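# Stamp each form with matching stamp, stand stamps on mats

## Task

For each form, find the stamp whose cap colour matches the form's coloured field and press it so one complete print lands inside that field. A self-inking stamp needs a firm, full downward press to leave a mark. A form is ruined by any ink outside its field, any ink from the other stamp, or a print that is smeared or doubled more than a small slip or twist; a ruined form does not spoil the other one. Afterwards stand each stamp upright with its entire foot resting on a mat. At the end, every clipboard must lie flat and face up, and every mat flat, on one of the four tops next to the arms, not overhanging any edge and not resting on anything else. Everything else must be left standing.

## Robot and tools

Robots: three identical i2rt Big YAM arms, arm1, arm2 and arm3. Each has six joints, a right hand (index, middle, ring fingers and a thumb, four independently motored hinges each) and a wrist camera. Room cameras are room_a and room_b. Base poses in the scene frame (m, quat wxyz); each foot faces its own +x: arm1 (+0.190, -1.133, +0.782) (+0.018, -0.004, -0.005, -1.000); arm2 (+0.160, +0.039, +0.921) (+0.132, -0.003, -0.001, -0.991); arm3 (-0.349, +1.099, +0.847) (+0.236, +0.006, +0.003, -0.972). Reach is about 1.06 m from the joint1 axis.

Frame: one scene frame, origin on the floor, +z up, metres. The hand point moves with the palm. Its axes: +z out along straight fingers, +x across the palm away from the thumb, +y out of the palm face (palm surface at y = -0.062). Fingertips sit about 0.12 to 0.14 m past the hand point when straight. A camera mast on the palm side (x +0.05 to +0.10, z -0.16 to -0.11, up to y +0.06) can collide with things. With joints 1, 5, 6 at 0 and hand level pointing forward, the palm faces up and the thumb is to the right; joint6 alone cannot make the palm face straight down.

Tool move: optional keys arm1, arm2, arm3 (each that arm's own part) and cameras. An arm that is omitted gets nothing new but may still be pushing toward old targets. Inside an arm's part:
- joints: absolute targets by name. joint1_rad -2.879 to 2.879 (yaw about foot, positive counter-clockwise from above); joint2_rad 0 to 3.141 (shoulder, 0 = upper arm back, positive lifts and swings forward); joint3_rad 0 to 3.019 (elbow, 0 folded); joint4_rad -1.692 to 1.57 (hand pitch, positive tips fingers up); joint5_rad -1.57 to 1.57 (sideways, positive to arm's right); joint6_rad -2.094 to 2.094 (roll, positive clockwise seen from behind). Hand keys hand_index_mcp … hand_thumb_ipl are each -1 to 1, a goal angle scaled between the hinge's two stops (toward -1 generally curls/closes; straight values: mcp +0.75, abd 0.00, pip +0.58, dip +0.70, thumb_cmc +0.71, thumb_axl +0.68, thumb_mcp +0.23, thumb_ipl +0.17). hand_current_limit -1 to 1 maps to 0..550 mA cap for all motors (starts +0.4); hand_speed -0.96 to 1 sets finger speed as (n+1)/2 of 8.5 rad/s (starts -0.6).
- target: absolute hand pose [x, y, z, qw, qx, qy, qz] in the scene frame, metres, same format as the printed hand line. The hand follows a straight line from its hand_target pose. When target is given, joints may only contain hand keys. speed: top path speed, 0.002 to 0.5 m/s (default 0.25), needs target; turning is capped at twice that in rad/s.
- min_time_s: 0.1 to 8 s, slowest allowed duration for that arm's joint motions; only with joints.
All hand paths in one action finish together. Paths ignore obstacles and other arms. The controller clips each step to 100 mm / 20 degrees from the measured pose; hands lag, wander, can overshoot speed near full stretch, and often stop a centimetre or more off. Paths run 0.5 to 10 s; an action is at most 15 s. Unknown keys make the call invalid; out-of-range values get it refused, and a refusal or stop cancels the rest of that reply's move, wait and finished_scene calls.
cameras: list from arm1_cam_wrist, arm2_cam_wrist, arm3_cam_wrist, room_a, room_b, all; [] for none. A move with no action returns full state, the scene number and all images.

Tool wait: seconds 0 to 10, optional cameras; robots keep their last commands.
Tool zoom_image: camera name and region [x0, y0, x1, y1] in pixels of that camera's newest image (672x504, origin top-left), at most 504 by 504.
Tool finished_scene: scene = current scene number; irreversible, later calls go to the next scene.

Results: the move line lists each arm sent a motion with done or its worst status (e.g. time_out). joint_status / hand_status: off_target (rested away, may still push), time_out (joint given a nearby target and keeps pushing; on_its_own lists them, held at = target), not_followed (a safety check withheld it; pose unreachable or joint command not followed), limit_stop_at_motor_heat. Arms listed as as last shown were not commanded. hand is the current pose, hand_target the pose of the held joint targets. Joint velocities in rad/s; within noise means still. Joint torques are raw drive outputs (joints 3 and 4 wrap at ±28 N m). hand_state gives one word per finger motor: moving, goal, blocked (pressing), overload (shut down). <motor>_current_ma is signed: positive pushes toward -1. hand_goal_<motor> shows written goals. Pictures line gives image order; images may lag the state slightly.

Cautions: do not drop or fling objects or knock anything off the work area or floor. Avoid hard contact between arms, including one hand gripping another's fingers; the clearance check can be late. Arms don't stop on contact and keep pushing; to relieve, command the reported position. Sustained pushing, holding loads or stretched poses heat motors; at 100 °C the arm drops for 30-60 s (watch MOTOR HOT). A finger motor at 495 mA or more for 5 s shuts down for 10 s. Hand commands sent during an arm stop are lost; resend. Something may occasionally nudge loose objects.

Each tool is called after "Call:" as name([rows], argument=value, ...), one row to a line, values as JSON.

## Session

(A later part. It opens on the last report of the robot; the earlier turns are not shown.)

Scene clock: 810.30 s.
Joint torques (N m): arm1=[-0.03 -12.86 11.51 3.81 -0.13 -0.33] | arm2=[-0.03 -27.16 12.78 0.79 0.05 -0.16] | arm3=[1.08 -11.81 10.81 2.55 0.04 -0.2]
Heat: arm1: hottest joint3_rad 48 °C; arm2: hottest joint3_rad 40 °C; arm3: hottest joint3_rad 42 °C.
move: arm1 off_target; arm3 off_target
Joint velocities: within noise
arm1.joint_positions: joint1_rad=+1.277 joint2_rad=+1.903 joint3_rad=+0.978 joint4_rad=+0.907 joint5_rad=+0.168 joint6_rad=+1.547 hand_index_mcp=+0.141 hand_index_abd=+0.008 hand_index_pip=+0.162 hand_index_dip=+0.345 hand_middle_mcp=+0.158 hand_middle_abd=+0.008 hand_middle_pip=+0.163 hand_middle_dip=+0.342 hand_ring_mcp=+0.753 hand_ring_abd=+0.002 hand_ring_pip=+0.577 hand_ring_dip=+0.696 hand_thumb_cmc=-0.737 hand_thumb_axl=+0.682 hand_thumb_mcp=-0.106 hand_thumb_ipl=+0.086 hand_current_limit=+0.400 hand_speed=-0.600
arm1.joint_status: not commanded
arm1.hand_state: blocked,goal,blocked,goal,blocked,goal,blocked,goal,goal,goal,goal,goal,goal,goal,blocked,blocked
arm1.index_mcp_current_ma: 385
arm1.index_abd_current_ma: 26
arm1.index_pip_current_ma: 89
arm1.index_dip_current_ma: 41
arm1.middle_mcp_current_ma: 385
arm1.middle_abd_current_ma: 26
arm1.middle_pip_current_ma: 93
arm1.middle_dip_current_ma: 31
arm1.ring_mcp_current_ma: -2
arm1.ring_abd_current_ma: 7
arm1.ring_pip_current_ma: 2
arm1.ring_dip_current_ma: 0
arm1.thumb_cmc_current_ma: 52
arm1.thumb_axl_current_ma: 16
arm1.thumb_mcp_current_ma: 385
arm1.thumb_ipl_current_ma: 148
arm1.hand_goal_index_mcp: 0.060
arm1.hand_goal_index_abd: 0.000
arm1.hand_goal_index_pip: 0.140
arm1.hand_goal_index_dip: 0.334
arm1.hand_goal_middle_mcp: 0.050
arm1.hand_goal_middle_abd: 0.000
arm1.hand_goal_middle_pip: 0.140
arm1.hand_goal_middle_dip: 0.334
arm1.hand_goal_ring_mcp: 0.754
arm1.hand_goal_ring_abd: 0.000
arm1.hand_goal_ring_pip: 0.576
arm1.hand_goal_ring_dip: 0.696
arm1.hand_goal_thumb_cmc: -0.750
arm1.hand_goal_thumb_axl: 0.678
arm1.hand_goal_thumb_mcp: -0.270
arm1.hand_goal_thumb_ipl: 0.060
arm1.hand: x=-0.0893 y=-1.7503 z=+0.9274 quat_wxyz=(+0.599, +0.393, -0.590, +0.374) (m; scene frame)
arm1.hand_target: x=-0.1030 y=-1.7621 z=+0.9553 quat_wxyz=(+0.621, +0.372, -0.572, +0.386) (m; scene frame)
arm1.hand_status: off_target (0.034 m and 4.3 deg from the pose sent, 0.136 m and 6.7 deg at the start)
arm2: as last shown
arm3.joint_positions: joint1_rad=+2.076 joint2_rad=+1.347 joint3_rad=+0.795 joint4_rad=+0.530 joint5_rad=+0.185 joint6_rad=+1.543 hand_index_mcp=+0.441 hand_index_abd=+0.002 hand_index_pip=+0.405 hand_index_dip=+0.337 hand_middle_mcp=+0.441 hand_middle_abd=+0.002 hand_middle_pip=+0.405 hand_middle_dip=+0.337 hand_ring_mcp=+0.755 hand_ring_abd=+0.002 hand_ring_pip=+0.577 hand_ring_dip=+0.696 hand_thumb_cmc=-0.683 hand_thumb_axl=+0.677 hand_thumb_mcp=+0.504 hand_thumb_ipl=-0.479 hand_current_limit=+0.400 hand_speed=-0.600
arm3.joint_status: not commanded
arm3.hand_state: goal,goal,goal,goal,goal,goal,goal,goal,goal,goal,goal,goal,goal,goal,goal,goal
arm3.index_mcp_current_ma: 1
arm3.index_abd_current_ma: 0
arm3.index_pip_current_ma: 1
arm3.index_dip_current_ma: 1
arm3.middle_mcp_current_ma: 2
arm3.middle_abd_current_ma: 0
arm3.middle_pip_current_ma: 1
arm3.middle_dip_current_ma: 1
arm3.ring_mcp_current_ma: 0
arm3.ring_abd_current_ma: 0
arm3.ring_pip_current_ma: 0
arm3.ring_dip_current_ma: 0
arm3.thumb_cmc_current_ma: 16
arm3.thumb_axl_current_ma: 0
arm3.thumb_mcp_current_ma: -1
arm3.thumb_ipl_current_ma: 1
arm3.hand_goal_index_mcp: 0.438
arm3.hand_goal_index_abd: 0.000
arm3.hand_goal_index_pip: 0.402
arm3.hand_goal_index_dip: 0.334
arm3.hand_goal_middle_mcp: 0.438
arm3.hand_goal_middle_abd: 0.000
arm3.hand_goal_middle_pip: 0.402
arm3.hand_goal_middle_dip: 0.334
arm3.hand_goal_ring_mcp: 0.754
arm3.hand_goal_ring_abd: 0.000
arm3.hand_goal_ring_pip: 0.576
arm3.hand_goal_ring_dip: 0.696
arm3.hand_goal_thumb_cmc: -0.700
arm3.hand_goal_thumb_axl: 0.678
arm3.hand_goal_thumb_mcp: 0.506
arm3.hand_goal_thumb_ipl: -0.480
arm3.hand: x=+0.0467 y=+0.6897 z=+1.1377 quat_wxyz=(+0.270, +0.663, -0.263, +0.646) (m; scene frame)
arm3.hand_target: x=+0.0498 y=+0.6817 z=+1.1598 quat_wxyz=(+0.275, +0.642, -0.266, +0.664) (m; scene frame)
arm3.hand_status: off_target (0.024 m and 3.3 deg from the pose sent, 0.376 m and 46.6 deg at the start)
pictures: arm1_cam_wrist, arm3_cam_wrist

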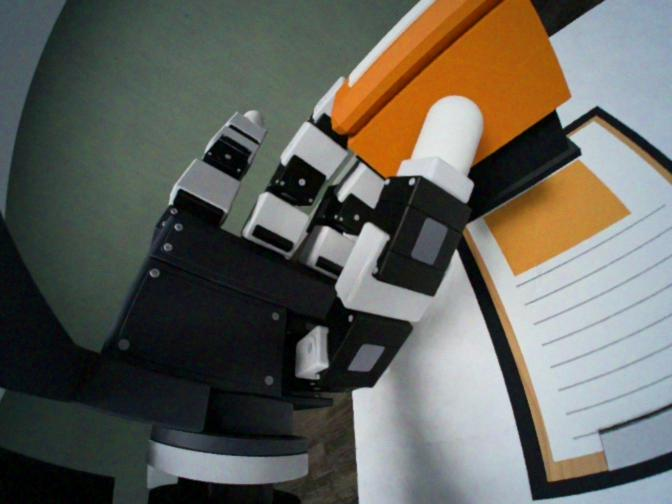

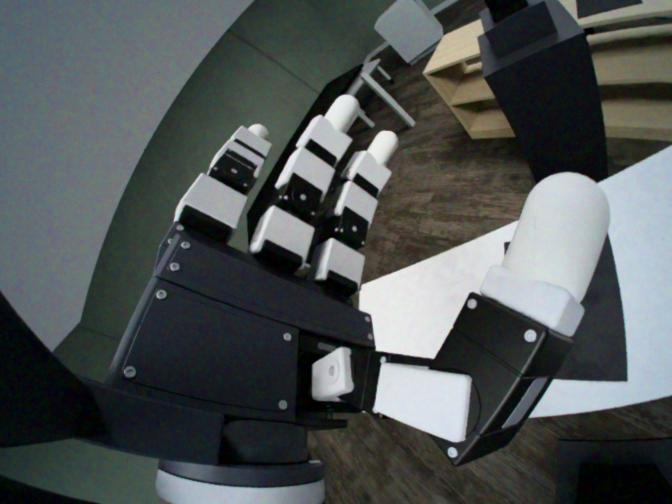

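Call:
zoom_image(camera="arm1_cam_wrist", region=[530, 110, 610, 180])

Scaled by 6.300 from the camera's 672x504 image, which has a finer 960x720 frame.

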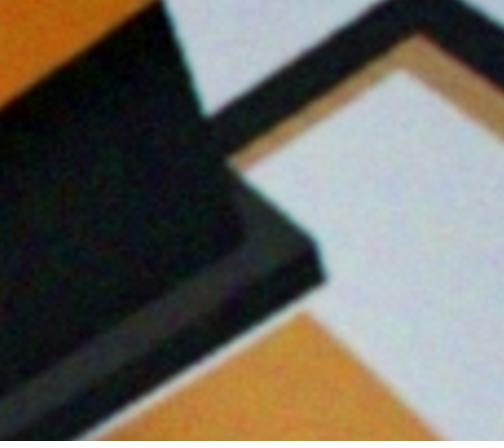

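Call:
move(arm1={"target":[-0.1174,-1.7442,0.898,0.6087,0.3730,-0.5711,0.4054],"speed":0.04}, arm3={"target":[0.110,0.730,1.09,0.2753,0.6419,-0.2659,0.6647],"speed":0.12}, cameras=["arm1_cam_wrist","arm3_cam_wrist"])

Call:
zoom_image(camera="arm1_cam_wrist", region=[440, 130, 672, 300])

Call:
zoom_image(camera="arm3_cam_wrist", region=[450, 130, 672, 370])

Scene clock: 892.83 s.
Joint torques (N m): arm1=[-0.09 -13.22 6.67 3.85 -0.16 -0.3] | arm2=[-0.03 -27.16 12.79 0.79 0.05 -0.16] | arm3=[2.61 -13.16 8.59 2.48 0.03 -0.26]
Heat: arm1: hottest joint3_rad 43 °C; arm2: hottest joint3_rad 41 °C; arm3: hottest joint3_rad 44 °C.
move: arm1 off_target; arm3 off_target
Joint velocities: within noise
arm1.joint_positions: joint1_rad=+1.228 joint2_rad=+2.001 joint3_rad=+0.966 joint4_rad=+1.063 joint5_rad=+0.087 joint6_rad=+1.580 hand_index_mcp=+0.141 hand_index_abd=+0.008 hand_index_pip=+0.162 hand_index_dip=+0.345 hand_middle_mcp=+0.158 hand_middle_abd=+0.008 hand_middle_pip=+0.163 hand_middle_dip=+0.342 hand_ring_mcp=+0.753 hand_ring_abd=+0.002 hand_ring_pip=+0.577 hand_ring_dip=+0.696 hand_thumb_cmc=-0.737 hand_thumb_axl=+0.682 hand_thumb_mcp=-0.106 hand_thumb_ipl=+0.086 hand_current_limit=+0.400 hand_speed=-0.600
arm1.joint_status: not commanded
arm1.hand_state: blocked,goal,blocked,goal,blocked,goal,blocked,goal,goal,goal,goal,goal,goal,goal,blocked,blocked
arm1.index_mcp_current_ma: 385
arm1.index_abd_current_ma: 26
arm1.index_pip_current_ma: 89
arm1.index_dip_current_ma: 41
arm1.middle_mcp_current_ma: 385
arm1.middle_abd_current_ma: 26
arm1.middle_pip_current_ma: 93
arm1.middle_dip_current_ma: 31
arm1.ring_mcp_current_ma: -2
arm1.ring_abd_current_ma: 7
arm1.ring_pip_current_ma: 2
arm1.ring_dip_current_ma: 0
arm1.thumb_cmc_current_ma: 52
arm1.thumb_axl_current_ma: 16
arm1.thumb_mcp_current_ma: 385
arm1.thumb_ipl_current_ma: 148
arm1.hand_goal_index_mcp: 0.060
arm1.hand_goal_index_abd: 0.000
arm1.hand_goal_index_pip: 0.140
arm1.hand_goal_index_dip: 0.334
arm1.hand_goal_middle_mcp: 0.050
arm1.hand_goal_middle_abd: 0.000
arm1.hand_goal_middle_pip: 0.140
arm1.hand_goal_middle_dip: 0.334
arm1.hand_goal_ring_mcp: 0.754
arm1.hand_goal_ring_abd: 0.000
arm1.hand_goal_ring_pip: 0.576
arm1.hand_goal_ring_dip: 0.696
arm1.hand_goal_thumb_cmc: -0.750
arm1.hand_goal_thumb_axl: 0.678
arm1.hand_goal_thumb_mcp: -0.270
arm1.hand_goal_thumb_ipl: 0.060
arm1.hand: x=-0.1082 y=-1.7467 z=+0.8919 quat_wxyz=(+0.598, +0.382, -0.577, +0.403) (m; scene frame)
arm1.hand_target: x=-0.1173 y=-1.7440 z=+0.8979 quat_wxyz=(+0.609, +0.373, -0.571, +0.405) (m; scene frame)
arm1.hand_status: off_target (0.011 m and 1.8 deg from the pose sent, 0.041 m and 4.9 deg at the start)
arm2: as last shown
arm3.joint_positions: joint1_rad=+2.226 joint2_rad=+1.540 joint3_rad=+0.795 joint4_rad=+0.748 joint5_rad=+0.352 joint6_rad=+1.543 hand_index_mcp=+0.440 hand_index_abd=+0.002 hand_index_pip=+0.405 hand_index_dip=+0.337 hand_middle_mcp=+0.441 hand_middle_abd=+0.002 hand_middle_pip=+0.405 hand_middle_dip=+0.337 hand_ring_mcp=+0.755 hand_ring_abd=+0.002 hand_ring_pip=+0.577 hand_ring_dip=+0.696 hand_thumb_cmc=-0.683 hand_thumb_axl=+0.677 hand_thumb_mcp=+0.504 hand_thumb_ipl=-0.479 hand_current_limit=+0.400 hand_speed=-0.600
arm3.joint_status: not commanded
arm3.hand_state: goal,goal,goal,goal,goal,goal,goal,goal,goal,goal,goal,goal,goal,goal,goal,goal
arm3.index_mcp_current_ma: 1
arm3.index_abd_current_ma: 0
arm3.index_pip_current_ma: 1
arm3.index_dip_current_ma: 1
arm3.middle_mcp_current_ma: 1
arm3.middle_abd_current_ma: 0
arm3.middle_pip_current_ma: 1
arm3.middle_dip_current_ma: 1
arm3.ring_mcp_current_ma: 0
arm3.ring_abd_current_ma: 0
arm3.ring_pip_current_ma: 0
arm3.ring_dip_current_ma: 0
arm3.thumb_cmc_current_ma: 16
arm3.thumb_axl_current_ma: 0
arm3.thumb_mcp_current_ma: -1
arm3.thumb_ipl_current_ma: 1
arm3.hand_goal_index_mcp: 0.438
arm3.hand_goal_index_abd: 0.000
arm3.hand_goal_index_pip: 0.402
arm3.hand_goal_index_dip: 0.334
arm3.hand_goal_middle_mcp: 0.438
arm3.hand_goal_middle_abd: 0.000
arm3.hand_goal_middle_pip: 0.402
arm3.hand_goal_middle_dip: 0.334
arm3.hand_goal_ring_mcp: 0.754
arm3.hand_goal_ring_abd: 0.000
arm3.hand_goal_ring_pip: 0.576
arm3.hand_goal_ring_dip: 0.696
arm3.hand_goal_thumb_cmc: -0.700
arm3.hand_goal_thumb_axl: 0.678
arm3.hand_goal_thumb_mcp: 0.506
arm3.hand_goal_thumb_ipl: -0.480
arm3.hand: x=+0.1015 y=+0.7289 z=+1.0816 quat_wxyz=(+0.278, +0.653, -0.268, +0.652) (m; scene frame)
arm3.hand_target: x=+0.1097 y=+0.7301 z=+1.0899 quat_wxyz=(+0.275, +0.642, -0.266, +0.664) (m; scene frame)
arm3.hand_status: off_target (0.012 m and 1.9 deg from the pose sent, 0.089 m and 3.3 deg at the start)
pictures: arm1_cam_wrist, arm3_cam_wrist

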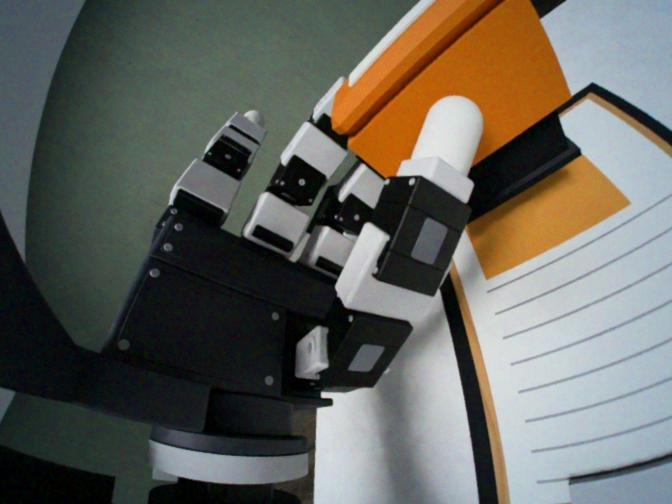

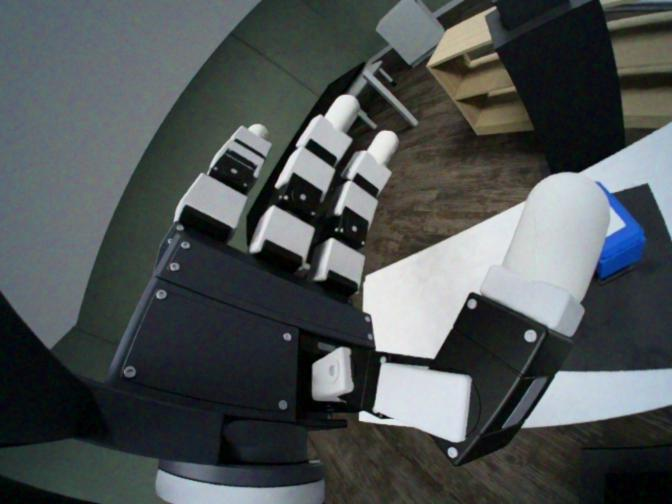

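Scaled by 2.172 from the camera's 672x504 image, which has a finer 960x720 frame.

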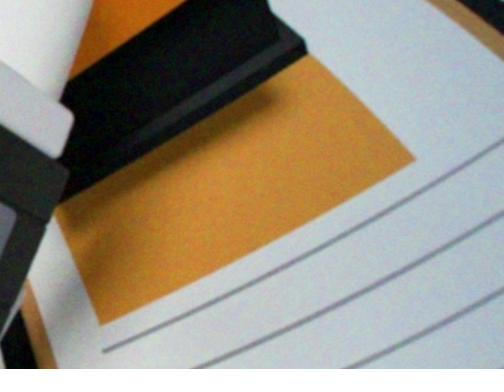

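Scaled by 2.100 from the camera's 672x504 image, which has a finer 960x720 frame.

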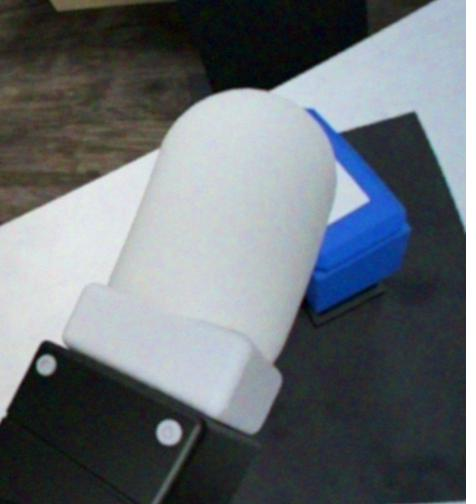

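Call:
move(arm1={"target":[-0.1177,-1.7291,0.879,0.5919,0.3903,-0.5785,0.4037],"speed":0.03}, arm3={"target":[0.0877,0.679,1.03,0.2753,0.6419,-0.2659,0.6647],"speed":0.1}, cameras=["arm1_cam_wrist","arm3_cam_wrist"])

Call:
zoom_image(camera="arm1_cam_wrist", region=[440, 130, 672, 300])

Call:
zoom_image(camera="arm3_cam_wrist", region=[550, 130, 672, 330])

Scene clock: 937.37 s.
Joint torques (N m): arm1=[-0.03 -12.98 6.2 3.93 -0.15 -0.3] | arm2=[-0.03 -27.16 12.79 0.79 0.05 -0.16] | arm3=[1.14 -14.45 6.78 2.5 -0.1 -0.22]
Heat: arm1: hottest joint3_rad 39 °C; arm2: hottest joint3_rad 41 °C; arm3: hottest joint3_rad 42 °C.
move: arm1 off_target; arm3 done
Joint velocities: within noise
arm1.joint_positions: joint1_rad=+1.210 joint2_rad=+2.001 joint3_rad=+0.918 joint4_rad=+1.066 joint5_rad=+0.042 joint6_rad=+1.581 hand_index_mcp=+0.141 hand_index_abd=+0.008 hand_index_pip=+0.162 hand_index_dip=+0.345 hand_middle_mcp=+0.158 hand_middle_abd=+0.008 hand_middle_pip=+0.163 hand_middle_dip=+0.342 hand_ring_mcp=+0.753 hand_ring_abd=+0.002 hand_ring_pip=+0.577 hand_ring_dip=+0.696 hand_thumb_cmc=-0.737 hand_thumb_axl=+0.682 hand_thumb_mcp=-0.106 hand_thumb_ipl=+0.086 hand_current_limit=+0.400 hand_speed=-0.600
arm1.joint_status: not commanded
arm1.hand_state: blocked,goal,blocked,goal,blocked,goal,blocked,goal,goal,goal,goal,goal,goal,goal,blocked,blocked
arm1.index_mcp_current_ma: 385
arm1.index_abd_current_ma: 26
arm1.index_pip_current_ma: 89
arm1.index_dip_current_ma: 41
arm1.middle_mcp_current_ma: 385
arm1.middle_abd_current_ma: 26
arm1.middle_pip_current_ma: 93
arm1.middle_dip_current_ma: 31
arm1.ring_mcp_current_ma: -2
arm1.ring_abd_current_ma: 7
arm1.ring_pip_current_ma: 2
arm1.ring_dip_current_ma: 0
arm1.thumb_cmc_current_ma: 52
arm1.thumb_axl_current_ma: 16
arm1.thumb_mcp_current_ma: 385
arm1.thumb_ipl_current_ma: 148
arm1.hand_goal_index_mcp: 0.060
arm1.hand_goal_index_abd: 0.000
arm1.hand_goal_index_pip: 0.140
arm1.hand_goal_index_dip: 0.334
arm1.hand_goal_middle_mcp: 0.050
arm1.hand_goal_middle_abd: 0.000
arm1.hand_goal_middle_pip: 0.140
arm1.hand_goal_middle_dip: 0.334
arm1.hand_goal_ring_mcp: 0.754
arm1.hand_goal_ring_abd: 0.000
arm1.hand_goal_ring_pip: 0.576
arm1.hand_goal_ring_dip: 0.696
arm1.hand_goal_thumb_cmc: -0.750
arm1.hand_goal_thumb_axl: 0.678
arm1.hand_goal_thumb_mcp: -0.270
arm1.hand_goal_thumb_ipl: 0.060
arm1.hand: x=-0.1084 y=-1.7320 z=+0.8720 quat_wxyz=(+0.580, +0.400, -0.585, +0.401) (m; scene frame)
arm1.hand_target: x=-0.1176 y=-1.7289 z=+0.8789 quat_wxyz=(+0.592, +0.390, -0.579, +0.403) (m; scene frame)
arm1.hand_status: off_target (0.012 m and 1.9 deg from the pose sent, 0.024 m and 1.2 deg at the start)
arm2: as last shown
arm3.joint_positions: joint1_rad=+2.115 joint2_rad=+1.687 joint3_rad=+0.775 joint4_rad=+0.926 joint5_rad=+0.229 joint6_rad=+1.543 hand_index_mcp=+0.440 hand_index_abd=+0.002 hand_index_pip=+0.405 hand_index_dip=+0.337 hand_middle_mcp=+0.441 hand_middle_abd=+0.002 hand_middle_pip=+0.405 hand_middle_dip=+0.337 hand_ring_mcp=+0.755 hand_ring_abd=+0.002 hand_ring_pip=+0.577 hand_ring_dip=+0.696 hand_thumb_cmc=-0.683 hand_thumb_axl=+0.677 hand_thumb_mcp=+0.504 hand_thumb_ipl=-0.479 hand_current_limit=+0.400 hand_speed=-0.600
arm3.joint_status: not commanded
arm3.hand_state: goal,goal,goal,goal,goal,goal,goal,goal,goal,goal,goal,goal,goal,goal,goal,goal
arm3.index_mcp_current_ma: 1
arm3.index_abd_current_ma: 0
arm3.index_pip_current_ma: 1
arm3.index_dip_current_ma: 1
arm3.middle_mcp_current_ma: 1
arm3.middle_abd_current_ma: 0
arm3.middle_pip_current_ma: 1
arm3.middle_dip_current_ma: 1
arm3.ring_mcp_current_ma: 0
arm3.ring_abd_current_ma: 0
arm3.ring_pip_current_ma: 0
arm3.ring_dip_current_ma: 0
arm3.thumb_cmc_current_ma: 16
arm3.thumb_axl_current_ma: 0
arm3.thumb_mcp_current_ma: -1
arm3.thumb_ipl_current_ma: 1
arm3.hand_goal_index_mcp: 0.438
arm3.hand_goal_index_abd: 0.000
arm3.hand_goal_index_pip: 0.402
arm3.hand_goal_index_dip: 0.334
arm3.hand_goal_middle_mcp: 0.438
arm3.hand_goal_middle_abd: 0.000
arm3.hand_goal_middle_pip: 0.402
arm3.hand_goal_middle_dip: 0.334
arm3.hand_goal_ring_mcp: 0.754
arm3.hand_goal_ring_abd: 0.000
arm3.hand_goal_ring_pip: 0.576
arm3.hand_goal_ring_dip: 0.696
arm3.hand_goal_thumb_cmc: -0.700
arm3.hand_goal_thumb_axl: 0.678
arm3.hand_goal_thumb_mcp: 0.506
arm3.hand_goal_thumb_ipl: -0.480
arm3.hand: x=+0.0885 y=+0.6836 z=+1.0280 quat_wxyz=(+0.274, +0.650, -0.263, +0.658) (m; scene frame)
arm3.hand_target: x=+0.0876 y=+0.6791 z=+1.0299 quat_wxyz=(+0.275, +0.642, -0.266, +0.664) (m; scene frame)
arm3.hand_status: done (0.005 m and 1.3 deg from the pose sent, 0.073 m and 1.9 deg at the start)
pictures: arm1_cam_wrist, arm3_cam_wrist

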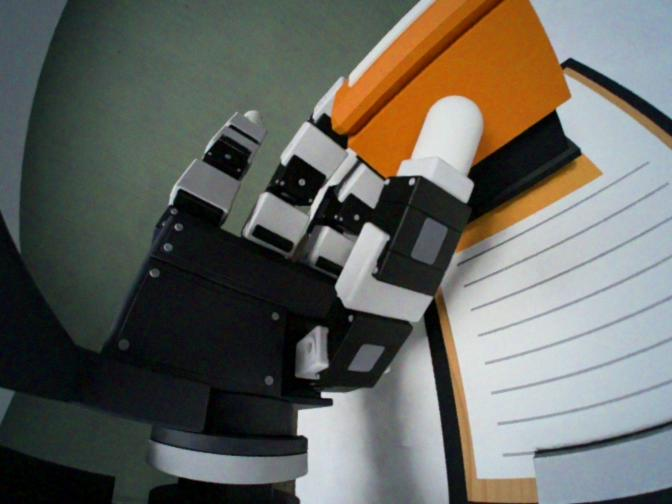

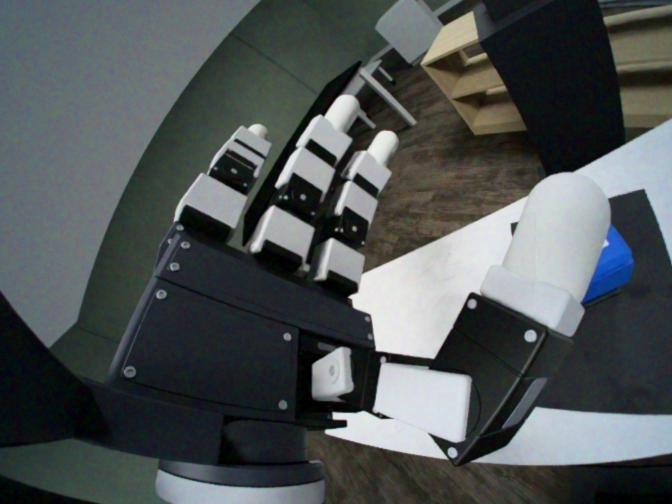

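Scaled by 2.172 from the camera's 672x504 image, which has a finer 960x720 frame.

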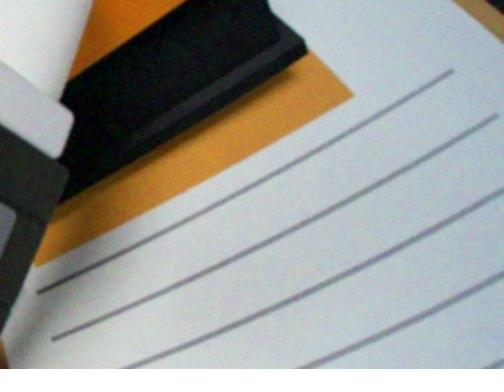

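Scaled by 2.520 from the camera's 672x504 image, which has a finer 960x720 frame.

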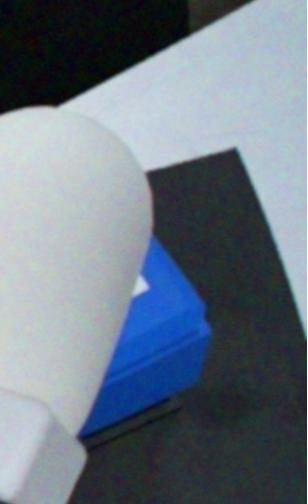

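Call:
move(arm1={"target":[-0.1177,-1.7291,0.866,0.5919,0.3903,-0.5785,0.4037],"speed":0.02}, arm3={"target":[0.0485,0.6538,0.942,0.2730,0.6476,-0.2682,0.6590],"speed":0.1}, cameras=["arm1_cam_wrist","arm3_cam_wrist"])

Call:
zoom_image(camera="arm1_cam_wrist", region=[440, 130, 672, 300])

Call:
zoom_image(camera="arm3_cam_wrist", region=[500, 100, 672, 350])

Scene clock: 967.23 s.
Joint torques (N m): arm1=[-0.09 -12.63 6.2 3.82 -0.14 -0.3] | arm2=[-0.03 -27.16 12.78 0.77 0.05 -0.16] | arm3=[1.2 -15.33 4.96 2.62 -0.1 -0.2]
Heat: arm1: hottest joint3_rad 38 °C; arm2: hottest joint3_rad 41 °C; arm3: hottest joint3_rad 40 °C.
move: arm1 done; arm3 done
Joint velocities: within noise
arm1.joint_positions: joint1_rad=+1.210 joint2_rad=+2.027 joint3_rad=+0.918 joint4_rad=+1.099 joint5_rad=+0.042 joint6_rad=+1.581 hand_index_mcp=+0.141 hand_index_abd=+0.008 hand_index_pip=+0.162 hand_index_dip=+0.345 hand_middle_mcp=+0.158 hand_middle_abd=+0.008 hand_middle_pip=+0.163 hand_middle_dip=+0.342 hand_ring_mcp=+0.753 hand_ring_abd=+0.002 hand_ring_pip=+0.577 hand_ring_dip=+0.696 hand_thumb_cmc=-0.737 hand_thumb_axl=+0.682 hand_thumb_mcp=-0.106 hand_thumb_ipl=+0.086 hand_current_limit=+0.400 hand_speed=-0.600
arm1.joint_status: not commanded
arm1.hand_state: blocked,goal,blocked,goal,blocked,goal,blocked,goal,goal,goal,goal,goal,goal,goal,blocked,blocked
arm1.index_mcp_current_ma: 385
arm1.index_abd_current_ma: 26
arm1.index_pip_current_ma: 89
arm1.index_dip_current_ma: 41
arm1.middle_mcp_current_ma: 385
arm1.middle_abd_current_ma: 26
arm1.middle_pip_current_ma: 93
arm1.middle_dip_current_ma: 31
arm1.ring_mcp_current_ma: -2
arm1.ring_abd_current_ma: 7
arm1.ring_pip_current_ma: 2
arm1.ring_dip_current_ma: 0
arm1.thumb_cmc_current_ma: 52
arm1.thumb_axl_current_ma: 16
arm1.thumb_mcp_current_ma: 385
arm1.thumb_ipl_current_ma: 148
arm1.hand_goal_index_mcp: 0.060
arm1.hand_goal_index_abd: 0.000
arm1.hand_goal_index_pip: 0.140
arm1.hand_goal_index_dip: 0.334
arm1.hand_goal_middle_mcp: 0.050
arm1.hand_goal_middle_abd: 0.000
arm1.hand_goal_middle_pip: 0.140
arm1.hand_goal_middle_dip: 0.334
arm1.hand_goal_ring_mcp: 0.754
arm1.hand_goal_ring_abd: 0.000
arm1.hand_goal_ring_pip: 0.576
arm1.hand_goal_ring_dip: 0.696
arm1.hand_goal_thumb_cmc: -0.750
arm1.hand_goal_thumb_axl: 0.678
arm1.hand_goal_thumb_mcp: -0.270
arm1.hand_goal_thumb_ipl: 0.060
arm1.hand: x=-0.1083 y=-1.7316 z=+0.8631 quat_wxyz=(+0.582, +0.398, -0.583, +0.403) (m; scene frame)
arm1.hand_target: x=-0.1176 y=-1.7289 z=+0.8660 quat_wxyz=(+0.592, +0.390, -0.579, +0.403) (m; scene frame)
arm1.hand_status: done (0.010 m and 1.5 deg from the pose sent, 0.011 m and 1.9 deg at the start)
arm2: as last shown
arm3.joint_positions: joint1_rad=+2.013 joint2_rad=+1.894 joint3_rad=+0.709 joint4_rad=+1.182 joint5_rad=+0.127 joint6_rad=+1.548 hand_index_mcp=+0.440 hand_index_abd=+0.002 hand_index_pip=+0.405 hand_index_dip=+0.337 hand_middle_mcp=+0.440 hand_middle_abd=+0.002 hand_middle_pip=+0.405 hand_middle_dip=+0.337 hand_ring_mcp=+0.755 hand_ring_abd=+0.002 hand_ring_pip=+0.577 hand_ring_dip=+0.696 hand_thumb_cmc=-0.683 hand_thumb_axl=+0.677 hand_thumb_mcp=+0.504 hand_thumb_ipl=-0.479 hand_current_limit=+0.400 hand_speed=-0.600
arm3.joint_status: not commanded
arm3.hand_state: goal,goal,goal,goal,goal,goal,goal,goal,goal,goal,goal,goal,goal,goal,goal,goal
arm3.index_mcp_current_ma: 1
arm3.index_abd_current_ma: 0
arm3.index_pip_current_ma: 1
arm3.index_dip_current_ma: 1
arm3.middle_mcp_current_ma: 1
arm3.middle_abd_current_ma: 0
arm3.middle_pip_current_ma: 1
arm3.middle_dip_current_ma: 1
arm3.ring_mcp_current_ma: 0
arm3.ring_abd_current_ma: 0
arm3.ring_pip_current_ma: 0
arm3.ring_dip_current_ma: 0
arm3.thumb_cmc_current_ma: 16
arm3.thumb_axl_current_ma: 0
arm3.thumb_mcp_current_ma: -1
arm3.thumb_ipl_current_ma: 1
arm3.hand_goal_index_mcp: 0.438
arm3.hand_goal_index_abd: 0.000
arm3.hand_goal_index_pip: 0.402
arm3.hand_goal_index_dip: 0.334
arm3.hand_goal_middle_mcp: 0.438
arm3.hand_goal_middle_abd: 0.000
arm3.hand_goal_middle_pip: 0.402
arm3.hand_goal_middle_dip: 0.334
arm3.hand_goal_ring_mcp: 0.754
arm3.hand_goal_ring_abd: 0.000
arm3.hand_goal_ring_pip: 0.576
arm3.hand_goal_ring_dip: 0.696
arm3.hand_goal_thumb_cmc: -0.700
arm3.hand_goal_thumb_axl: 0.678
arm3.hand_goal_thumb_mcp: 0.506
arm3.hand_goal_thumb_ipl: -0.480
arm3.hand: x=+0.0503 y=+0.6577 z=+0.9402 quat_wxyz=(+0.272, +0.656, -0.266, +0.652) (m; scene frame)
arm3.hand_target: x=+0.0483 y=+0.6538 z=+0.9420 quat_wxyz=(+0.273, +0.648, -0.268, +0.659) (m; scene frame)
arm3.hand_status: done (0.005 m and 1.3 deg from the pose sent, 0.100 m and 0.7 deg at the start)
pictures: arm1_cam_wrist, arm3_cam_wrist

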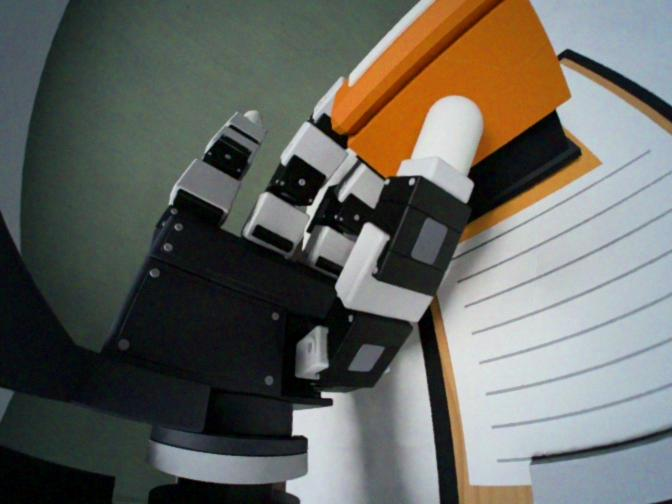

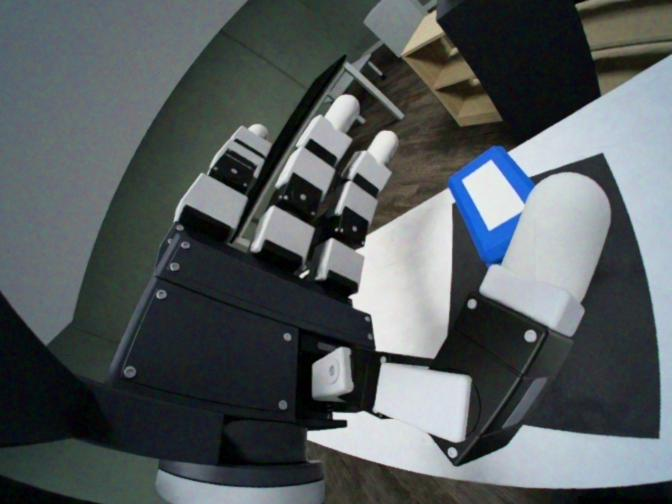

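Scaled by 2.172 from the camera's 672x504 image, which has a finer 960x720 frame.

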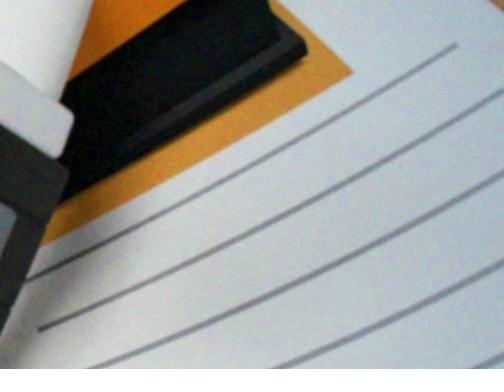

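Scaled by 2.016 from the camera's 672x504 image, which has a finer 960x720 frame.

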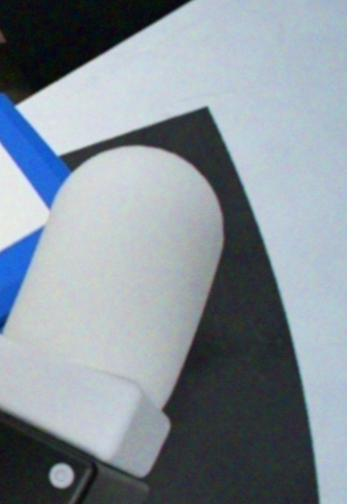

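Call:
move(arm1={"target":[-0.1172,-1.7275,0.861,0.5919,0.3903,-0.5785,0.4037],"speed":0.02}, arm3={"target":[0.0185,0.6238,0.942,0.2730,0.6476,-0.2682,0.6590],"speed":0.1}, cameras=["arm1_cam_wrist","arm3_cam_wrist"])

Call:
zoom_image(camera="arm1_cam_wrist", region=[440, 130, 672, 300])

Call:
zoom_image(camera="arm3_cam_wrist", region=[380, 80, 672, 350])

Scene clock: 981.13 s.
Joint torques (N m): arm1=[-0.09 -12.34 5.83 3.7 -0.15 -0.31] | arm2=[-0.03 -27.22 12.79 0.8 0.06 -0.16] | arm3=[1.49 -15.68 4.78 2.59 -0.11 -0.2]
Heat: arm1: hottest joint3_rad 37 °C; arm2: hottest joint3_rad 42 °C; arm3: hottest joint3_rad 39 °C.
move: arm1 done; arm3 done
Joint velocities: within noise
arm1.joint_positions: joint1_rad=+1.210 joint2_rad=+2.035 joint3_rad=+0.918 joint4_rad=+1.117 joint5_rad=+0.042 joint6_rad=+1.581 hand_index_mcp=+0.140 hand_index_abd=+0.008 hand_index_pip=+0.162 hand_index_dip=+0.345 hand_middle_mcp=+0.157 hand_middle_abd=+0.008 hand_middle_pip=+0.163 hand_middle_dip=+0.343 hand_ring_mcp=+0.753 hand_ring_abd=+0.002 hand_ring_pip=+0.577 hand_ring_dip=+0.696 hand_thumb_cmc=-0.737 hand_thumb_axl=+0.682 hand_thumb_mcp=-0.106 hand_thumb_ipl=+0.087 hand_current_limit=+0.400 hand_speed=-0.600
arm1.joint_status: not commanded
arm1.hand_state: blocked,goal,blocked,goal,blocked,goal,blocked,goal,goal,goal,goal,goal,goal,goal,blocked,blocked
arm1.index_mcp_current_ma: 385
arm1.index_abd_current_ma: 26
arm1.index_pip_current_ma: 89
arm1.index_dip_current_ma: 41
arm1.middle_mcp_current_ma: 385
arm1.middle_abd_current_ma: 26
arm1.middle_pip_current_ma: 94
arm1.middle_dip_current_ma: 34
arm1.ring_mcp_current_ma: -2
arm1.ring_abd_current_ma: 7
arm1.ring_pip_current_ma: 2
arm1.ring_dip_current_ma: 0
arm1.thumb_cmc_current_ma: 52
arm1.thumb_axl_current_ma: 16
arm1.thumb_mcp_current_ma: 385
arm1.thumb_ipl_current_ma: 154
arm1.hand_goal_index_mcp: 0.060
arm1.hand_goal_index_abd: 0.000
arm1.hand_goal_index_pip: 0.140
arm1.hand_goal_index_dip: 0.334
arm1.hand_goal_middle_mcp: 0.050
arm1.hand_goal_middle_abd: 0.000
arm1.hand_goal_middle_pip: 0.140
arm1.hand_goal_middle_dip: 0.334
arm1.hand_goal_ring_mcp: 0.754
arm1.hand_goal_ring_abd: 0.000
arm1.hand_goal_ring_pip: 0.576
arm1.hand_goal_ring_dip: 0.696
arm1.hand_goal_thumb_cmc: -0.750
arm1.hand_goal_thumb_axl: 0.678
arm1.hand_goal_thumb_mcp: -0.270
arm1.hand_goal_thumb_ipl: 0.060
arm1.hand: x=-0.1083 y=-1.7316 z=+0.8628 quat_wxyz=(+0.585, +0.396, -0.580, +0.405) (m; scene frame)
arm1.hand_target: x=-0.1171 y=-1.7274 z=+0.8611 quat_wxyz=(+0.592, +0.390, -0.578, +0.404) (m; scene frame)
arm1.hand_status: done (0.010 m and 1.0 deg from the pose sent, 0.010 m and 1.5 deg at the start)
arm2: as last shown
arm3.joint_positions: joint1_rad=+1.909 joint2_rad=+1.894 joint3_rad=+0.701 joint4_rad=+1.185 joint5_rad=+0.027 joint6_rad=+1.549 hand_index_mcp=+0.440 hand_index_abd=+0.002 hand_index_pip=+0.405 hand_index_dip=+0.337 hand_middle_mcp=+0.440 hand_middle_abd=+0.002 hand_middle_pip=+0.405 hand_middle_dip=+0.337 hand_ring_mcp=+0.755 hand_ring_abd=+0.002 hand_ring_pip=+0.577 hand_ring_dip=+0.696 hand_thumb_cmc=-0.683 hand_thumb_axl=+0.677 hand_thumb_mcp=+0.504 hand_thumb_ipl=-0.479 hand_current_limit=+0.400 hand_speed=-0.600
arm3.joint_status: not commanded
arm3.hand_state: goal,goal,goal,goal,goal,goal,goal,goal,goal,goal,goal,goal,goal,goal,goal,goal
arm3.index_mcp_current_ma: 1
arm3.index_abd_current_ma: 0
arm3.index_pip_current_ma: 1
arm3.index_dip_current_ma: 1
arm3.middle_mcp_current_ma: 1
arm3.middle_abd_current_ma: 0
arm3.middle_pip_current_ma: 1
arm3.middle_dip_current_ma: 1
arm3.ring_mcp_current_ma: 0
arm3.ring_abd_current_ma: 0
arm3.ring_pip_current_ma: 0
arm3.ring_dip_current_ma: 0
arm3.thumb_cmc_current_ma: 16
arm3.thumb_axl_current_ma: 0
arm3.thumb_mcp_current_ma: -1
arm3.thumb_ipl_current_ma: 1
arm3.hand_goal_index_mcp: 0.438
arm3.hand_goal_index_abd: 0.000
arm3.hand_goal_index_pip: 0.402
arm3.hand_goal_index_dip: 0.334
arm3.hand_goal_middle_mcp: 0.438
arm3.hand_goal_middle_abd: 0.000
arm3.hand_goal_middle_pip: 0.402
arm3.hand_goal_middle_dip: 0.334
arm3.hand_goal_ring_mcp: 0.754
arm3.hand_goal_ring_abd: 0.000
arm3.hand_goal_ring_pip: 0.576
arm3.hand_goal_ring_dip: 0.696
arm3.hand_goal_thumb_cmc: -0.700
arm3.hand_goal_thumb_axl: 0.678
arm3.hand_goal_thumb_mcp: 0.506
arm3.hand_goal_thumb_ipl: -0.480
arm3.hand: x=+0.0192 y=+0.6258 z=+0.9375 quat_wxyz=(+0.272, +0.657, -0.268, +0.651) (m; scene frame)
arm3.hand_target: x=+0.0185 y=+0.6238 z=+0.9421 quat_wxyz=(+0.273, +0.648, -0.268, +0.659) (m; scene frame)
arm3.hand_status: done (0.005 m and 1.4 deg from the pose sent, 0.047 m and 1.3 deg at the start)
pictures: arm1_cam_wrist, arm3_cam_wrist

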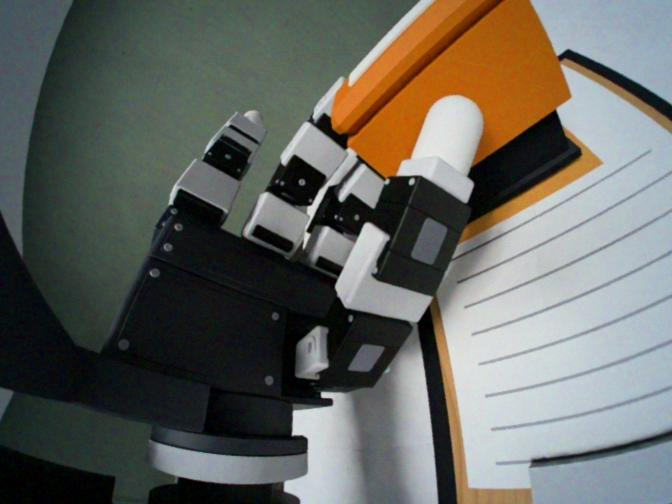

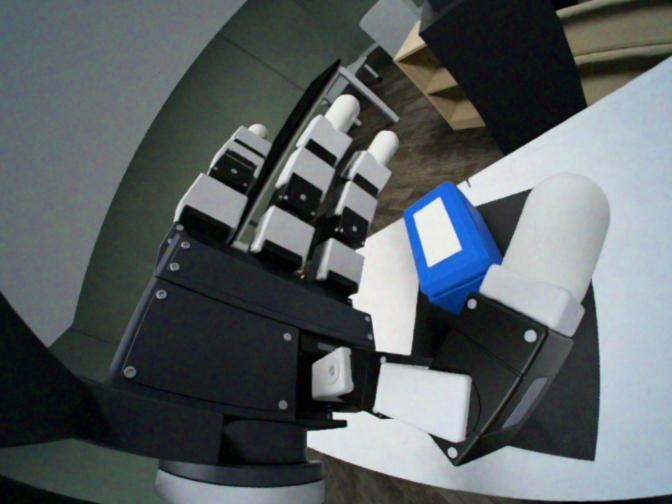

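Scaled by 2.172 from the camera's 672x504 image, which has a finer 960x720 frame.

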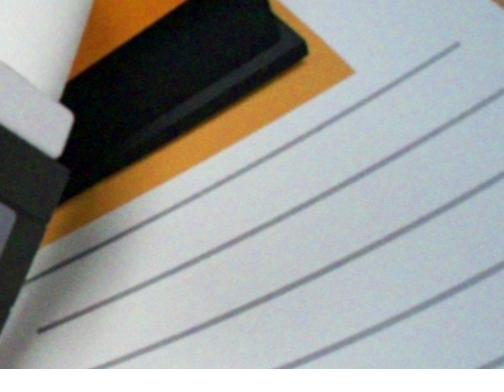

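Scaled by 1.726 from the camera's 672x504 image, which has a finer 960x720 frame.

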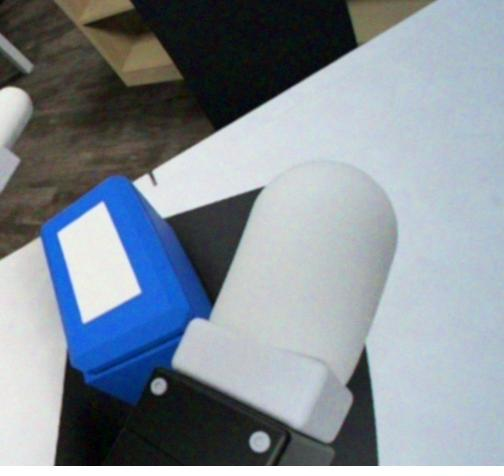

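Call:
move(arm1={"joints":{"hand_index_mcp":0.12,"hand_middle_mcp":0.14,"hand_thumb_mcp":-0.16}}, arm3={"target":[0.0445,0.6514,0.905,0.2730,0.6476,-0.2682,0.6590],"speed":0.1}, cameras=["arm3_cam_wrist"])

Call:
move(arm1={"joints":{"hand_index_mcp":0.20,"hand_middle_mcp":0.22,"hand_thumb_mcp":-0.06}})

Call:
move(arm1={"joints":{"hand_index_mcp":0.342,"hand_middle_mcp":0.342,"hand_thumb_mcp":0.04}}, cameras=["arm1_cam_wrist"])

Call:
zoom_image(camera="arm1_cam_wrist", region=[440, 130, 672, 300])

Scene clock: 998.07 s.
Joint torques (N m): arm1=[-0.03 -12.4 5.83 3.69 -0.15 -0.31] | arm2=[-0.03 -27.16 12.78 0.79 0.05 -0.16] | arm3=[2.37 -15.62 5.16 2.59 0.03 -0.22]
Heat: arm1: hottest joint3_rad 37 °C; arm2: hottest joint3_rad 42 °C; arm3: hottest joint3_rad 38 °C.
move: arm1 off_target; arm3 done
Joint velocities: within noise
arm1.joint_positions: joint1_rad=+1.210 joint2_rad=+2.035 joint3_rad=+0.918 joint4_rad=+1.117 joint5_rad=+0.042 joint6_rad=+1.581 hand_index_mcp=+0.147 hand_index_abd=+0.008 hand_index_pip=+0.162 hand_index_dip=+0.345 hand_middle_mcp=+0.164 hand_middle_abd=+0.008 hand_middle_pip=+0.163 hand_middle_dip=+0.343 hand_ring_mcp=+0.753 hand_ring_abd=+0.002 hand_ring_pip=+0.577 hand_ring_dip=+0.696 hand_thumb_cmc=-0.736 hand_thumb_axl=+0.682 hand_thumb_mcp=-0.106 hand_thumb_ipl=+0.087 hand_current_limit=+0.400 hand_speed=-0.600
arm1.joint_status: hand_index_mcp off_target (ended at +0.147, target +0.120); hand_middle_mcp off_target (ended at +0.164, target +0.140); hand_thumb_mcp off_target (ended at -0.106, target -0.160)
arm1.hand_state: blocked,goal,blocked,goal,blocked,goal,blocked,goal,goal,goal,goal,goal,goal,goal,blocked,blocked
arm1.index_mcp_current_ma: 118
arm1.index_abd_current_ma: 26
arm1.index_pip_current_ma: 89
arm1.index_dip_current_ma: 41
arm1.middle_mcp_current_ma: 106
arm1.middle_abd_current_ma: 26
arm1.middle_pip_current_ma: 94
arm1.middle_dip_current_ma: 34
arm1.ring_mcp_current_ma: -2
arm1.ring_abd_current_ma: 7
arm1.ring_pip_current_ma: 2
arm1.ring_dip_current_ma: 0
arm1.thumb_cmc_current_ma: 56
arm1.thumb_axl_current_ma: 17
arm1.thumb_mcp_current_ma: 310
arm1.thumb_ipl_current_ma: 154
arm1.hand_goal_index_mcp: 0.120
arm1.hand_goal_index_abd: 0.000
arm1.hand_goal_index_pip: 0.140
arm1.hand_goal_index_dip: 0.334
arm1.hand_goal_middle_mcp: 0.140
arm1.hand_goal_middle_abd: 0.000
arm1.hand_goal_middle_pip: 0.140
arm1.hand_goal_middle_dip: 0.334
arm1.hand_goal_ring_mcp: 0.754
arm1.hand_goal_ring_abd: 0.000
arm1.hand_goal_ring_pip: 0.576
arm1.hand_goal_ring_dip: 0.696
arm1.hand_goal_thumb_cmc: -0.750
arm1.hand_goal_thumb_axl: 0.678
arm1.hand_goal_thumb_mcp: -0.160
arm1.hand_goal_thumb_ipl: 0.060
arm1.hand: x=-0.1085 y=-1.7314 z=+0.8626 quat_wxyz=(+0.585, +0.396, -0.580, +0.405) (m; scene frame)
arm1.hand_target: x=-0.1170 y=-1.7274 z=+0.8611 quat_wxyz=(+0.592, +0.390, -0.578, +0.404) (m; scene frame)
arm1.hand_status: not commanded
arm2: as last shown
arm3.joint_positions: joint1_rad=+1.988 joint2_rad=+2.009 joint3_rad=+0.701 joint4_rad=+1.290 joint5_rad=+0.112 joint6_rad=+1.549 hand_index_mcp=+0.440 hand_index_abd=+0.002 hand_index_pip=+0.405 hand_index_dip=+0.337 hand_middle_mcp=+0.440 hand_middle_abd=+0.002 hand_middle_pip=+0.405 hand_middle_dip=+0.337 hand_ring_mcp=+0.755 hand_ring_abd=+0.002 hand_ring_pip=+0.577 hand_ring_dip=+0.696 hand_thumb_cmc=-0.683 hand_thumb_axl=+0.677 hand_thumb_mcp=+0.504 hand_thumb_ipl=-0.479 hand_current_limit=+0.400 hand_speed=-0.600
arm3.joint_status: not commanded
arm3.hand_state: goal,goal,goal,goal,goal,goal,goal,goal,goal,goal,goal,goal,goal,goal,goal,goal
arm3.index_mcp_current_ma: 1
arm3.index_abd_current_ma: 0
arm3.index_pip_current_ma: 1
arm3.index_dip_current_ma: 1
arm3.middle_mcp_current_ma: 1
arm3.middle_abd_current_ma: 0
arm3.middle_pip_current_ma: 1
arm3.middle_dip_current_ma: 1
arm3.ring_mcp_current_ma: 0
arm3.ring_abd_current_ma: 0
arm3.ring_pip_current_ma: 0
arm3.ring_dip_current_ma: 0
arm3.thumb_cmc_current_ma: 16
arm3.thumb_axl_current_ma: 0
arm3.thumb_mcp_current_ma: -1
arm3.thumb_ipl_current_ma: 1
arm3.hand_goal_index_mcp: 0.438
arm3.hand_goal_index_abd: 0.000
arm3.hand_goal_index_pip: 0.402
arm3.hand_goal_index_dip: 0.334
arm3.hand_goal_middle_mcp: 0.438
arm3.hand_goal_middle_abd: 0.000
arm3.hand_goal_middle_pip: 0.402
arm3.hand_goal_middle_dip: 0.334
arm3.hand_goal_ring_mcp: 0.754
arm3.hand_goal_ring_abd: 0.000
arm3.hand_goal_ring_pip: 0.576
arm3.hand_goal_ring_dip: 0.696
arm3.hand_goal_thumb_cmc: -0.700
arm3.hand_goal_thumb_axl: 0.678
arm3.hand_goal_thumb_mcp: 0.506
arm3.hand_goal_thumb_ipl: -0.480
arm3.hand: x=+0.0369 y=+0.6534 z=+0.8988 quat_wxyz=(+0.273, +0.659, -0.271, +0.647) (m; scene frame)
arm3.hand_target: x=+0.0443 y=+0.6515 z=+0.9052 quat_wxyz=(+0.273, +0.648, -0.268, +0.659) (m; scene frame)
arm3.hand_status: done (0.010 m and 2.0 deg from the pose sent, 0.048 m and 1.4 deg at the start)
pictures: arm3_cam_wrist

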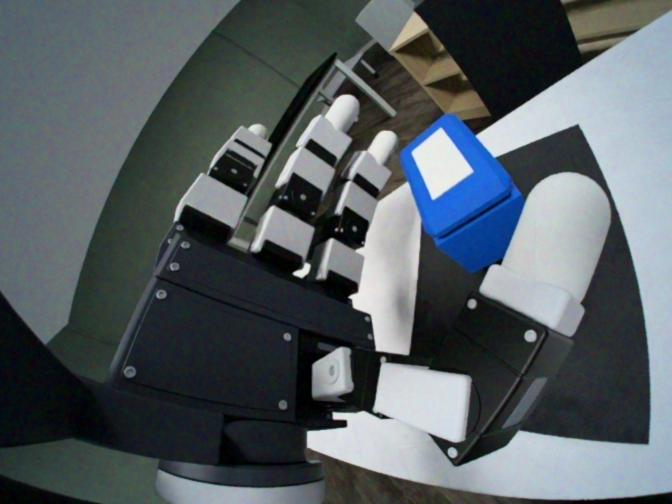

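Scene clock: 998.73 s.
Joint torques (N m): arm1=[-0.03 -12.28 5.83 3.56 -0.14 -0.3] | arm2=[-0.09 -27.16 12.78 0.79 0.06 -0.16] | arm3=[2.32 -15.56 5.15 2.58 0.04 -0.21]
Heat: arm1: hottest joint3_rad 37 °C; arm2: hottest joint3_rad 42 °C; arm3: hottest joint3_rad 38 °C.
move: arm1 done
Joint velocities: within noise
arm1.joint_positions: joint1_rad=+1.210 joint2_rad=+2.035 joint3_rad=+0.918 joint4_rad=+1.120 joint5_rad=+0.042 joint6_rad=+1.581 hand_index_mcp=+0.198 hand_index_abd=+0.008 hand_index_pip=+0.143 hand_index_dip=+0.337 hand_middle_mcp=+0.218 hand_middle_abd=+0.008 hand_middle_pip=+0.143 hand_middle_dip=+0.337 hand_ring_mcp=+0.753 hand_ring_abd=+0.002 hand_ring_pip=+0.577 hand_ring_dip=+0.696 hand_thumb_cmc=-0.736 hand_thumb_axl=+0.682 hand_thumb_mcp=-0.059 hand_thumb_ipl=+0.063 hand_current_limit=+0.400 hand_speed=-0.600
arm1.joint_status: all done
arm1.hand_state: goal,goal,goal,goal,goal,goal,goal,goal,goal,goal,goal,goal,goal,goal,goal,goal
arm1.index_mcp_current_ma: -7
arm1.index_abd_current_ma: 26
arm1.index_pip_current_ma: 10
arm1.index_dip_current_ma: 11
arm1.middle_mcp_current_ma: -7
arm1.middle_abd_current_ma: 26
arm1.middle_pip_current_ma: 11
arm1.middle_dip_current_ma: 9
arm1.ring_mcp_current_ma: -2
arm1.ring_abd_current_ma: 7
arm1.ring_pip_current_ma: 2
arm1.ring_dip_current_ma: 0
arm1.thumb_cmc_current_ma: 56
arm1.thumb_axl_current_ma: 17
arm1.thumb_mcp_current_ma: 4
arm1.thumb_ipl_current_ma: 16
arm1.hand_goal_index_mcp: 0.200
arm1.hand_goal_index_abd: 0.000
arm1.hand_goal_index_pip: 0.140
arm1.hand_goal_index_dip: 0.334
arm1.hand_goal_middle_mcp: 0.220
arm1.hand_goal_middle_abd: 0.000
arm1.hand_goal_middle_pip: 0.140
arm1.hand_goal_middle_dip: 0.334
arm1.hand_goal_ring_mcp: 0.754
arm1.hand_goal_ring_abd: 0.000
arm1.hand_goal_ring_pip: 0.576
arm1.hand_goal_ring_dip: 0.696
arm1.hand_goal_thumb_cmc: -0.750
arm1.hand_goal_thumb_axl: 0.678
arm1.hand_goal_thumb_mcp: -0.060
arm1.hand_goal_thumb_ipl: 0.060
arm1.hand: x=-0.1085 y=-1.7315 z=+0.8632 quat_wxyz=(+0.586, +0.395, -0.579, +0.405) (m; scene frame)
arm1.hand_target: x=-0.1170 y=-1.7274 z=+0.8610 quat_wxyz=(+0.592, +0.390, -0.579, +0.403) (m; scene frame)
arm1.hand_status: not commanded
arm2.joint_positions: joint1_rad=-0.095 joint2_rad=+2.125 joint3_rad=+1.575 joint4_rad=+0.560 joint5_rad=+1.299 joint6_rad=+1.506 hand_index_mcp=+0.341 hand_index_abd=+0.006 hand_index_pip=+0.142 hand_index_dip=+0.337 hand_middle_mcp=+0.340 hand_middle_abd=+0.010 hand_middle_pip=+0.142 hand_middle_dip=+0.336 hand_ring_mcp=+0.755 hand_ring_abd=+0.002 hand_ring_pip=+0.577 hand_ring_dip=+0.696 hand_thumb_cmc=-0.679 hand_thumb_axl=+0.684 hand_thumb_mcp=+0.038 hand_thumb_ipl=+0.062 hand_current_limit=+0.400 hand_speed=-0.600
arm2.joint_status: not commanded
arm2.hand_state: goal,goal,goal,goal,goal,goal,goal,goal,goal,goal,goal,goal,blocked,goal,goal,goal
arm2.index_mcp_current_ma: -2
arm2.index_abd_current_ma: 9
arm2.index_pip_current_ma: 3
arm2.index_dip_current_ma: 4
arm2.middle_mcp_current_ma: -2
arm2.middle_abd_current_ma: 16
arm2.middle_pip_current_ma: 3
arm2.middle_dip_current_ma: 3
arm2.ring_mcp_current_ma: 1
arm2.ring_abd_current_ma: 2
arm2.ring_pip_current_ma: 1
arm2.ring_dip_current_ma: 0
arm2.thumb_cmc_current_ma: 49
arm2.thumb_axl_current_ma: 12
arm2.thumb_mcp_current_ma: -4
arm2.thumb_ipl_current_ma: 2
arm2.hand_goal_index_mcp: 0.342
arm2.hand_goal_index_abd: 0.000
arm2.hand_goal_index_pip: 0.140
arm2.hand_goal_index_dip: 0.334
arm2.hand_goal_middle_mcp: 0.342
arm2.hand_goal_middle_abd: 0.000
arm2.hand_goal_middle_pip: 0.140
arm2.hand_goal_middle_dip: 0.334
arm2.hand_goal_ring_mcp: 0.754
arm2.hand_goal_ring_abd: 0.000
arm2.hand_goal_ring_pip: 0.576
arm2.hand_goal_ring_dip: 0.696
arm2.hand_goal_thumb_cmc: -0.700
arm2.hand_goal_thumb_axl: 0.678
arm2.hand_goal_thumb_mcp: 0.040
arm2.hand_goal_thumb_ipl: 0.060
arm2.hand: x=-0.5038 y=+0.1185 z=+1.1255 quat_wxyz=(+0.589, -0.363, -0.605, -0.393) (m; scene frame)
arm2.hand_target: x=-0.5093 y=+0.1209 z=+1.1544 quat_wxyz=(+0.602, -0.378, -0.590, -0.383) (m; scene frame)
arm2.hand_status: not commanded
arm3: as last shown
pictures: none

Scene clock: 999.30 s.
Joint torques (N m): arm1=[-0.09 -12.4 5.83 3.52 -0.1 -0.28] | arm2=[-0.03 -27.22 12.78 0.79 0.05 -0.16] | arm3=[2.43 -15.62 5.16 2.55 0.03 -0.21]
Heat: arm1: hottest joint3_rad 37 °C; arm2: hottest joint3_rad 42 °C; arm3: hottest joint3_rad 38 °C.
move: arm1 done
Joint velocities: within noise
arm1.joint_positions: joint1_rad=+1.210 joint2_rad=+2.035 joint3_rad=+0.918 joint4_rad=+1.121 joint5_rad=+0.041 joint6_rad=+1.581 hand_index_mcp=+0.340 hand_index_abd=+0.008 hand_index_pip=+0.143 hand_index_dip=+0.337 hand_middle_mcp=+0.340 hand_middle_abd=+0.008 hand_middle_pip=+0.143 hand_middle_dip=+0.337 hand_ring_mcp=+0.753 hand_ring_abd=+0.002 hand_ring_pip=+0.577 hand_ring_dip=+0.696 hand_thumb_cmc=-0.736 hand_thumb_axl=+0.682 hand_thumb_mcp=+0.037 hand_thumb_ipl=+0.062 hand_current_limit=+0.400 hand_speed=-0.600
arm1.joint_status: all done
arm1.hand_state: goal,goal,goal,goal,goal,goal,goal,goal,goal,goal,goal,goal,goal,goal,goal,goal
arm1.index_mcp_current_ma: -8
arm1.index_abd_current_ma: 26
arm1.index_pip_current_ma: 9
arm1.index_dip_current_ma: 10
arm1.middle_mcp_current_ma: -8
arm1.middle_abd_current_ma: 26
arm1.middle_pip_current_ma: 9
arm1.middle_dip_current_ma: 9
arm1.ring_mcp_current_ma: -2
arm1.ring_abd_current_ma: 7
arm1.ring_pip_current_ma: 2
arm1.ring_dip_current_ma: 0
arm1.thumb_cmc_current_ma: 56
arm1.thumb_axl_current_ma: 17
arm1.thumb_mcp_current_ma: -14
arm1.thumb_ipl_current_ma: 9
arm1.hand_goal_index_mcp: 0.342
arm1.hand_goal_index_abd: 0.000
arm1.hand_goal_index_pip: 0.140
arm1.hand_goal_index_dip: 0.334
arm1.hand_goal_middle_mcp: 0.342
arm1.hand_goal_middle_abd: 0.000
arm1.hand_goal_middle_pip: 0.140
arm1.hand_goal_middle_dip: 0.334
arm1.hand_goal_ring_mcp: 0.754
arm1.hand_goal_ring_abd: 0.000
arm1.hand_goal_ring_pip: 0.576
arm1.hand_goal_ring_dip: 0.696
arm1.hand_goal_thumb_cmc: -0.750
arm1.hand_goal_thumb_axl: 0.678
arm1.hand_goal_thumb_mcp: 0.040
arm1.hand_goal_thumb_ipl: 0.060
arm1.hand: x=-0.1084 y=-1.7317 z=+0.8635 quat_wxyz=(+0.586, +0.395, -0.579, +0.406) (m; scene frame)
arm1.hand_target: x=-0.1170 y=-1.7274 z=+0.8610 quat_wxyz=(+0.592, +0.390, -0.578, +0.404) (m; scene frame)
arm1.hand_status: not commanded
arm2, arm3: as last shown
pictures: arm1_cam_wrist

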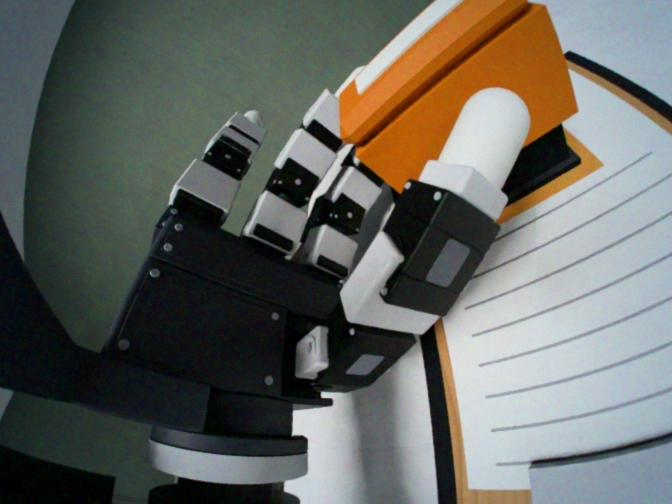

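Scaled by 2.172 from the camera's 672x504 image, which has a finer 960x720 frame.

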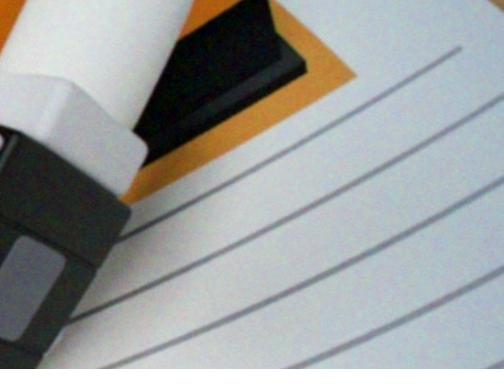

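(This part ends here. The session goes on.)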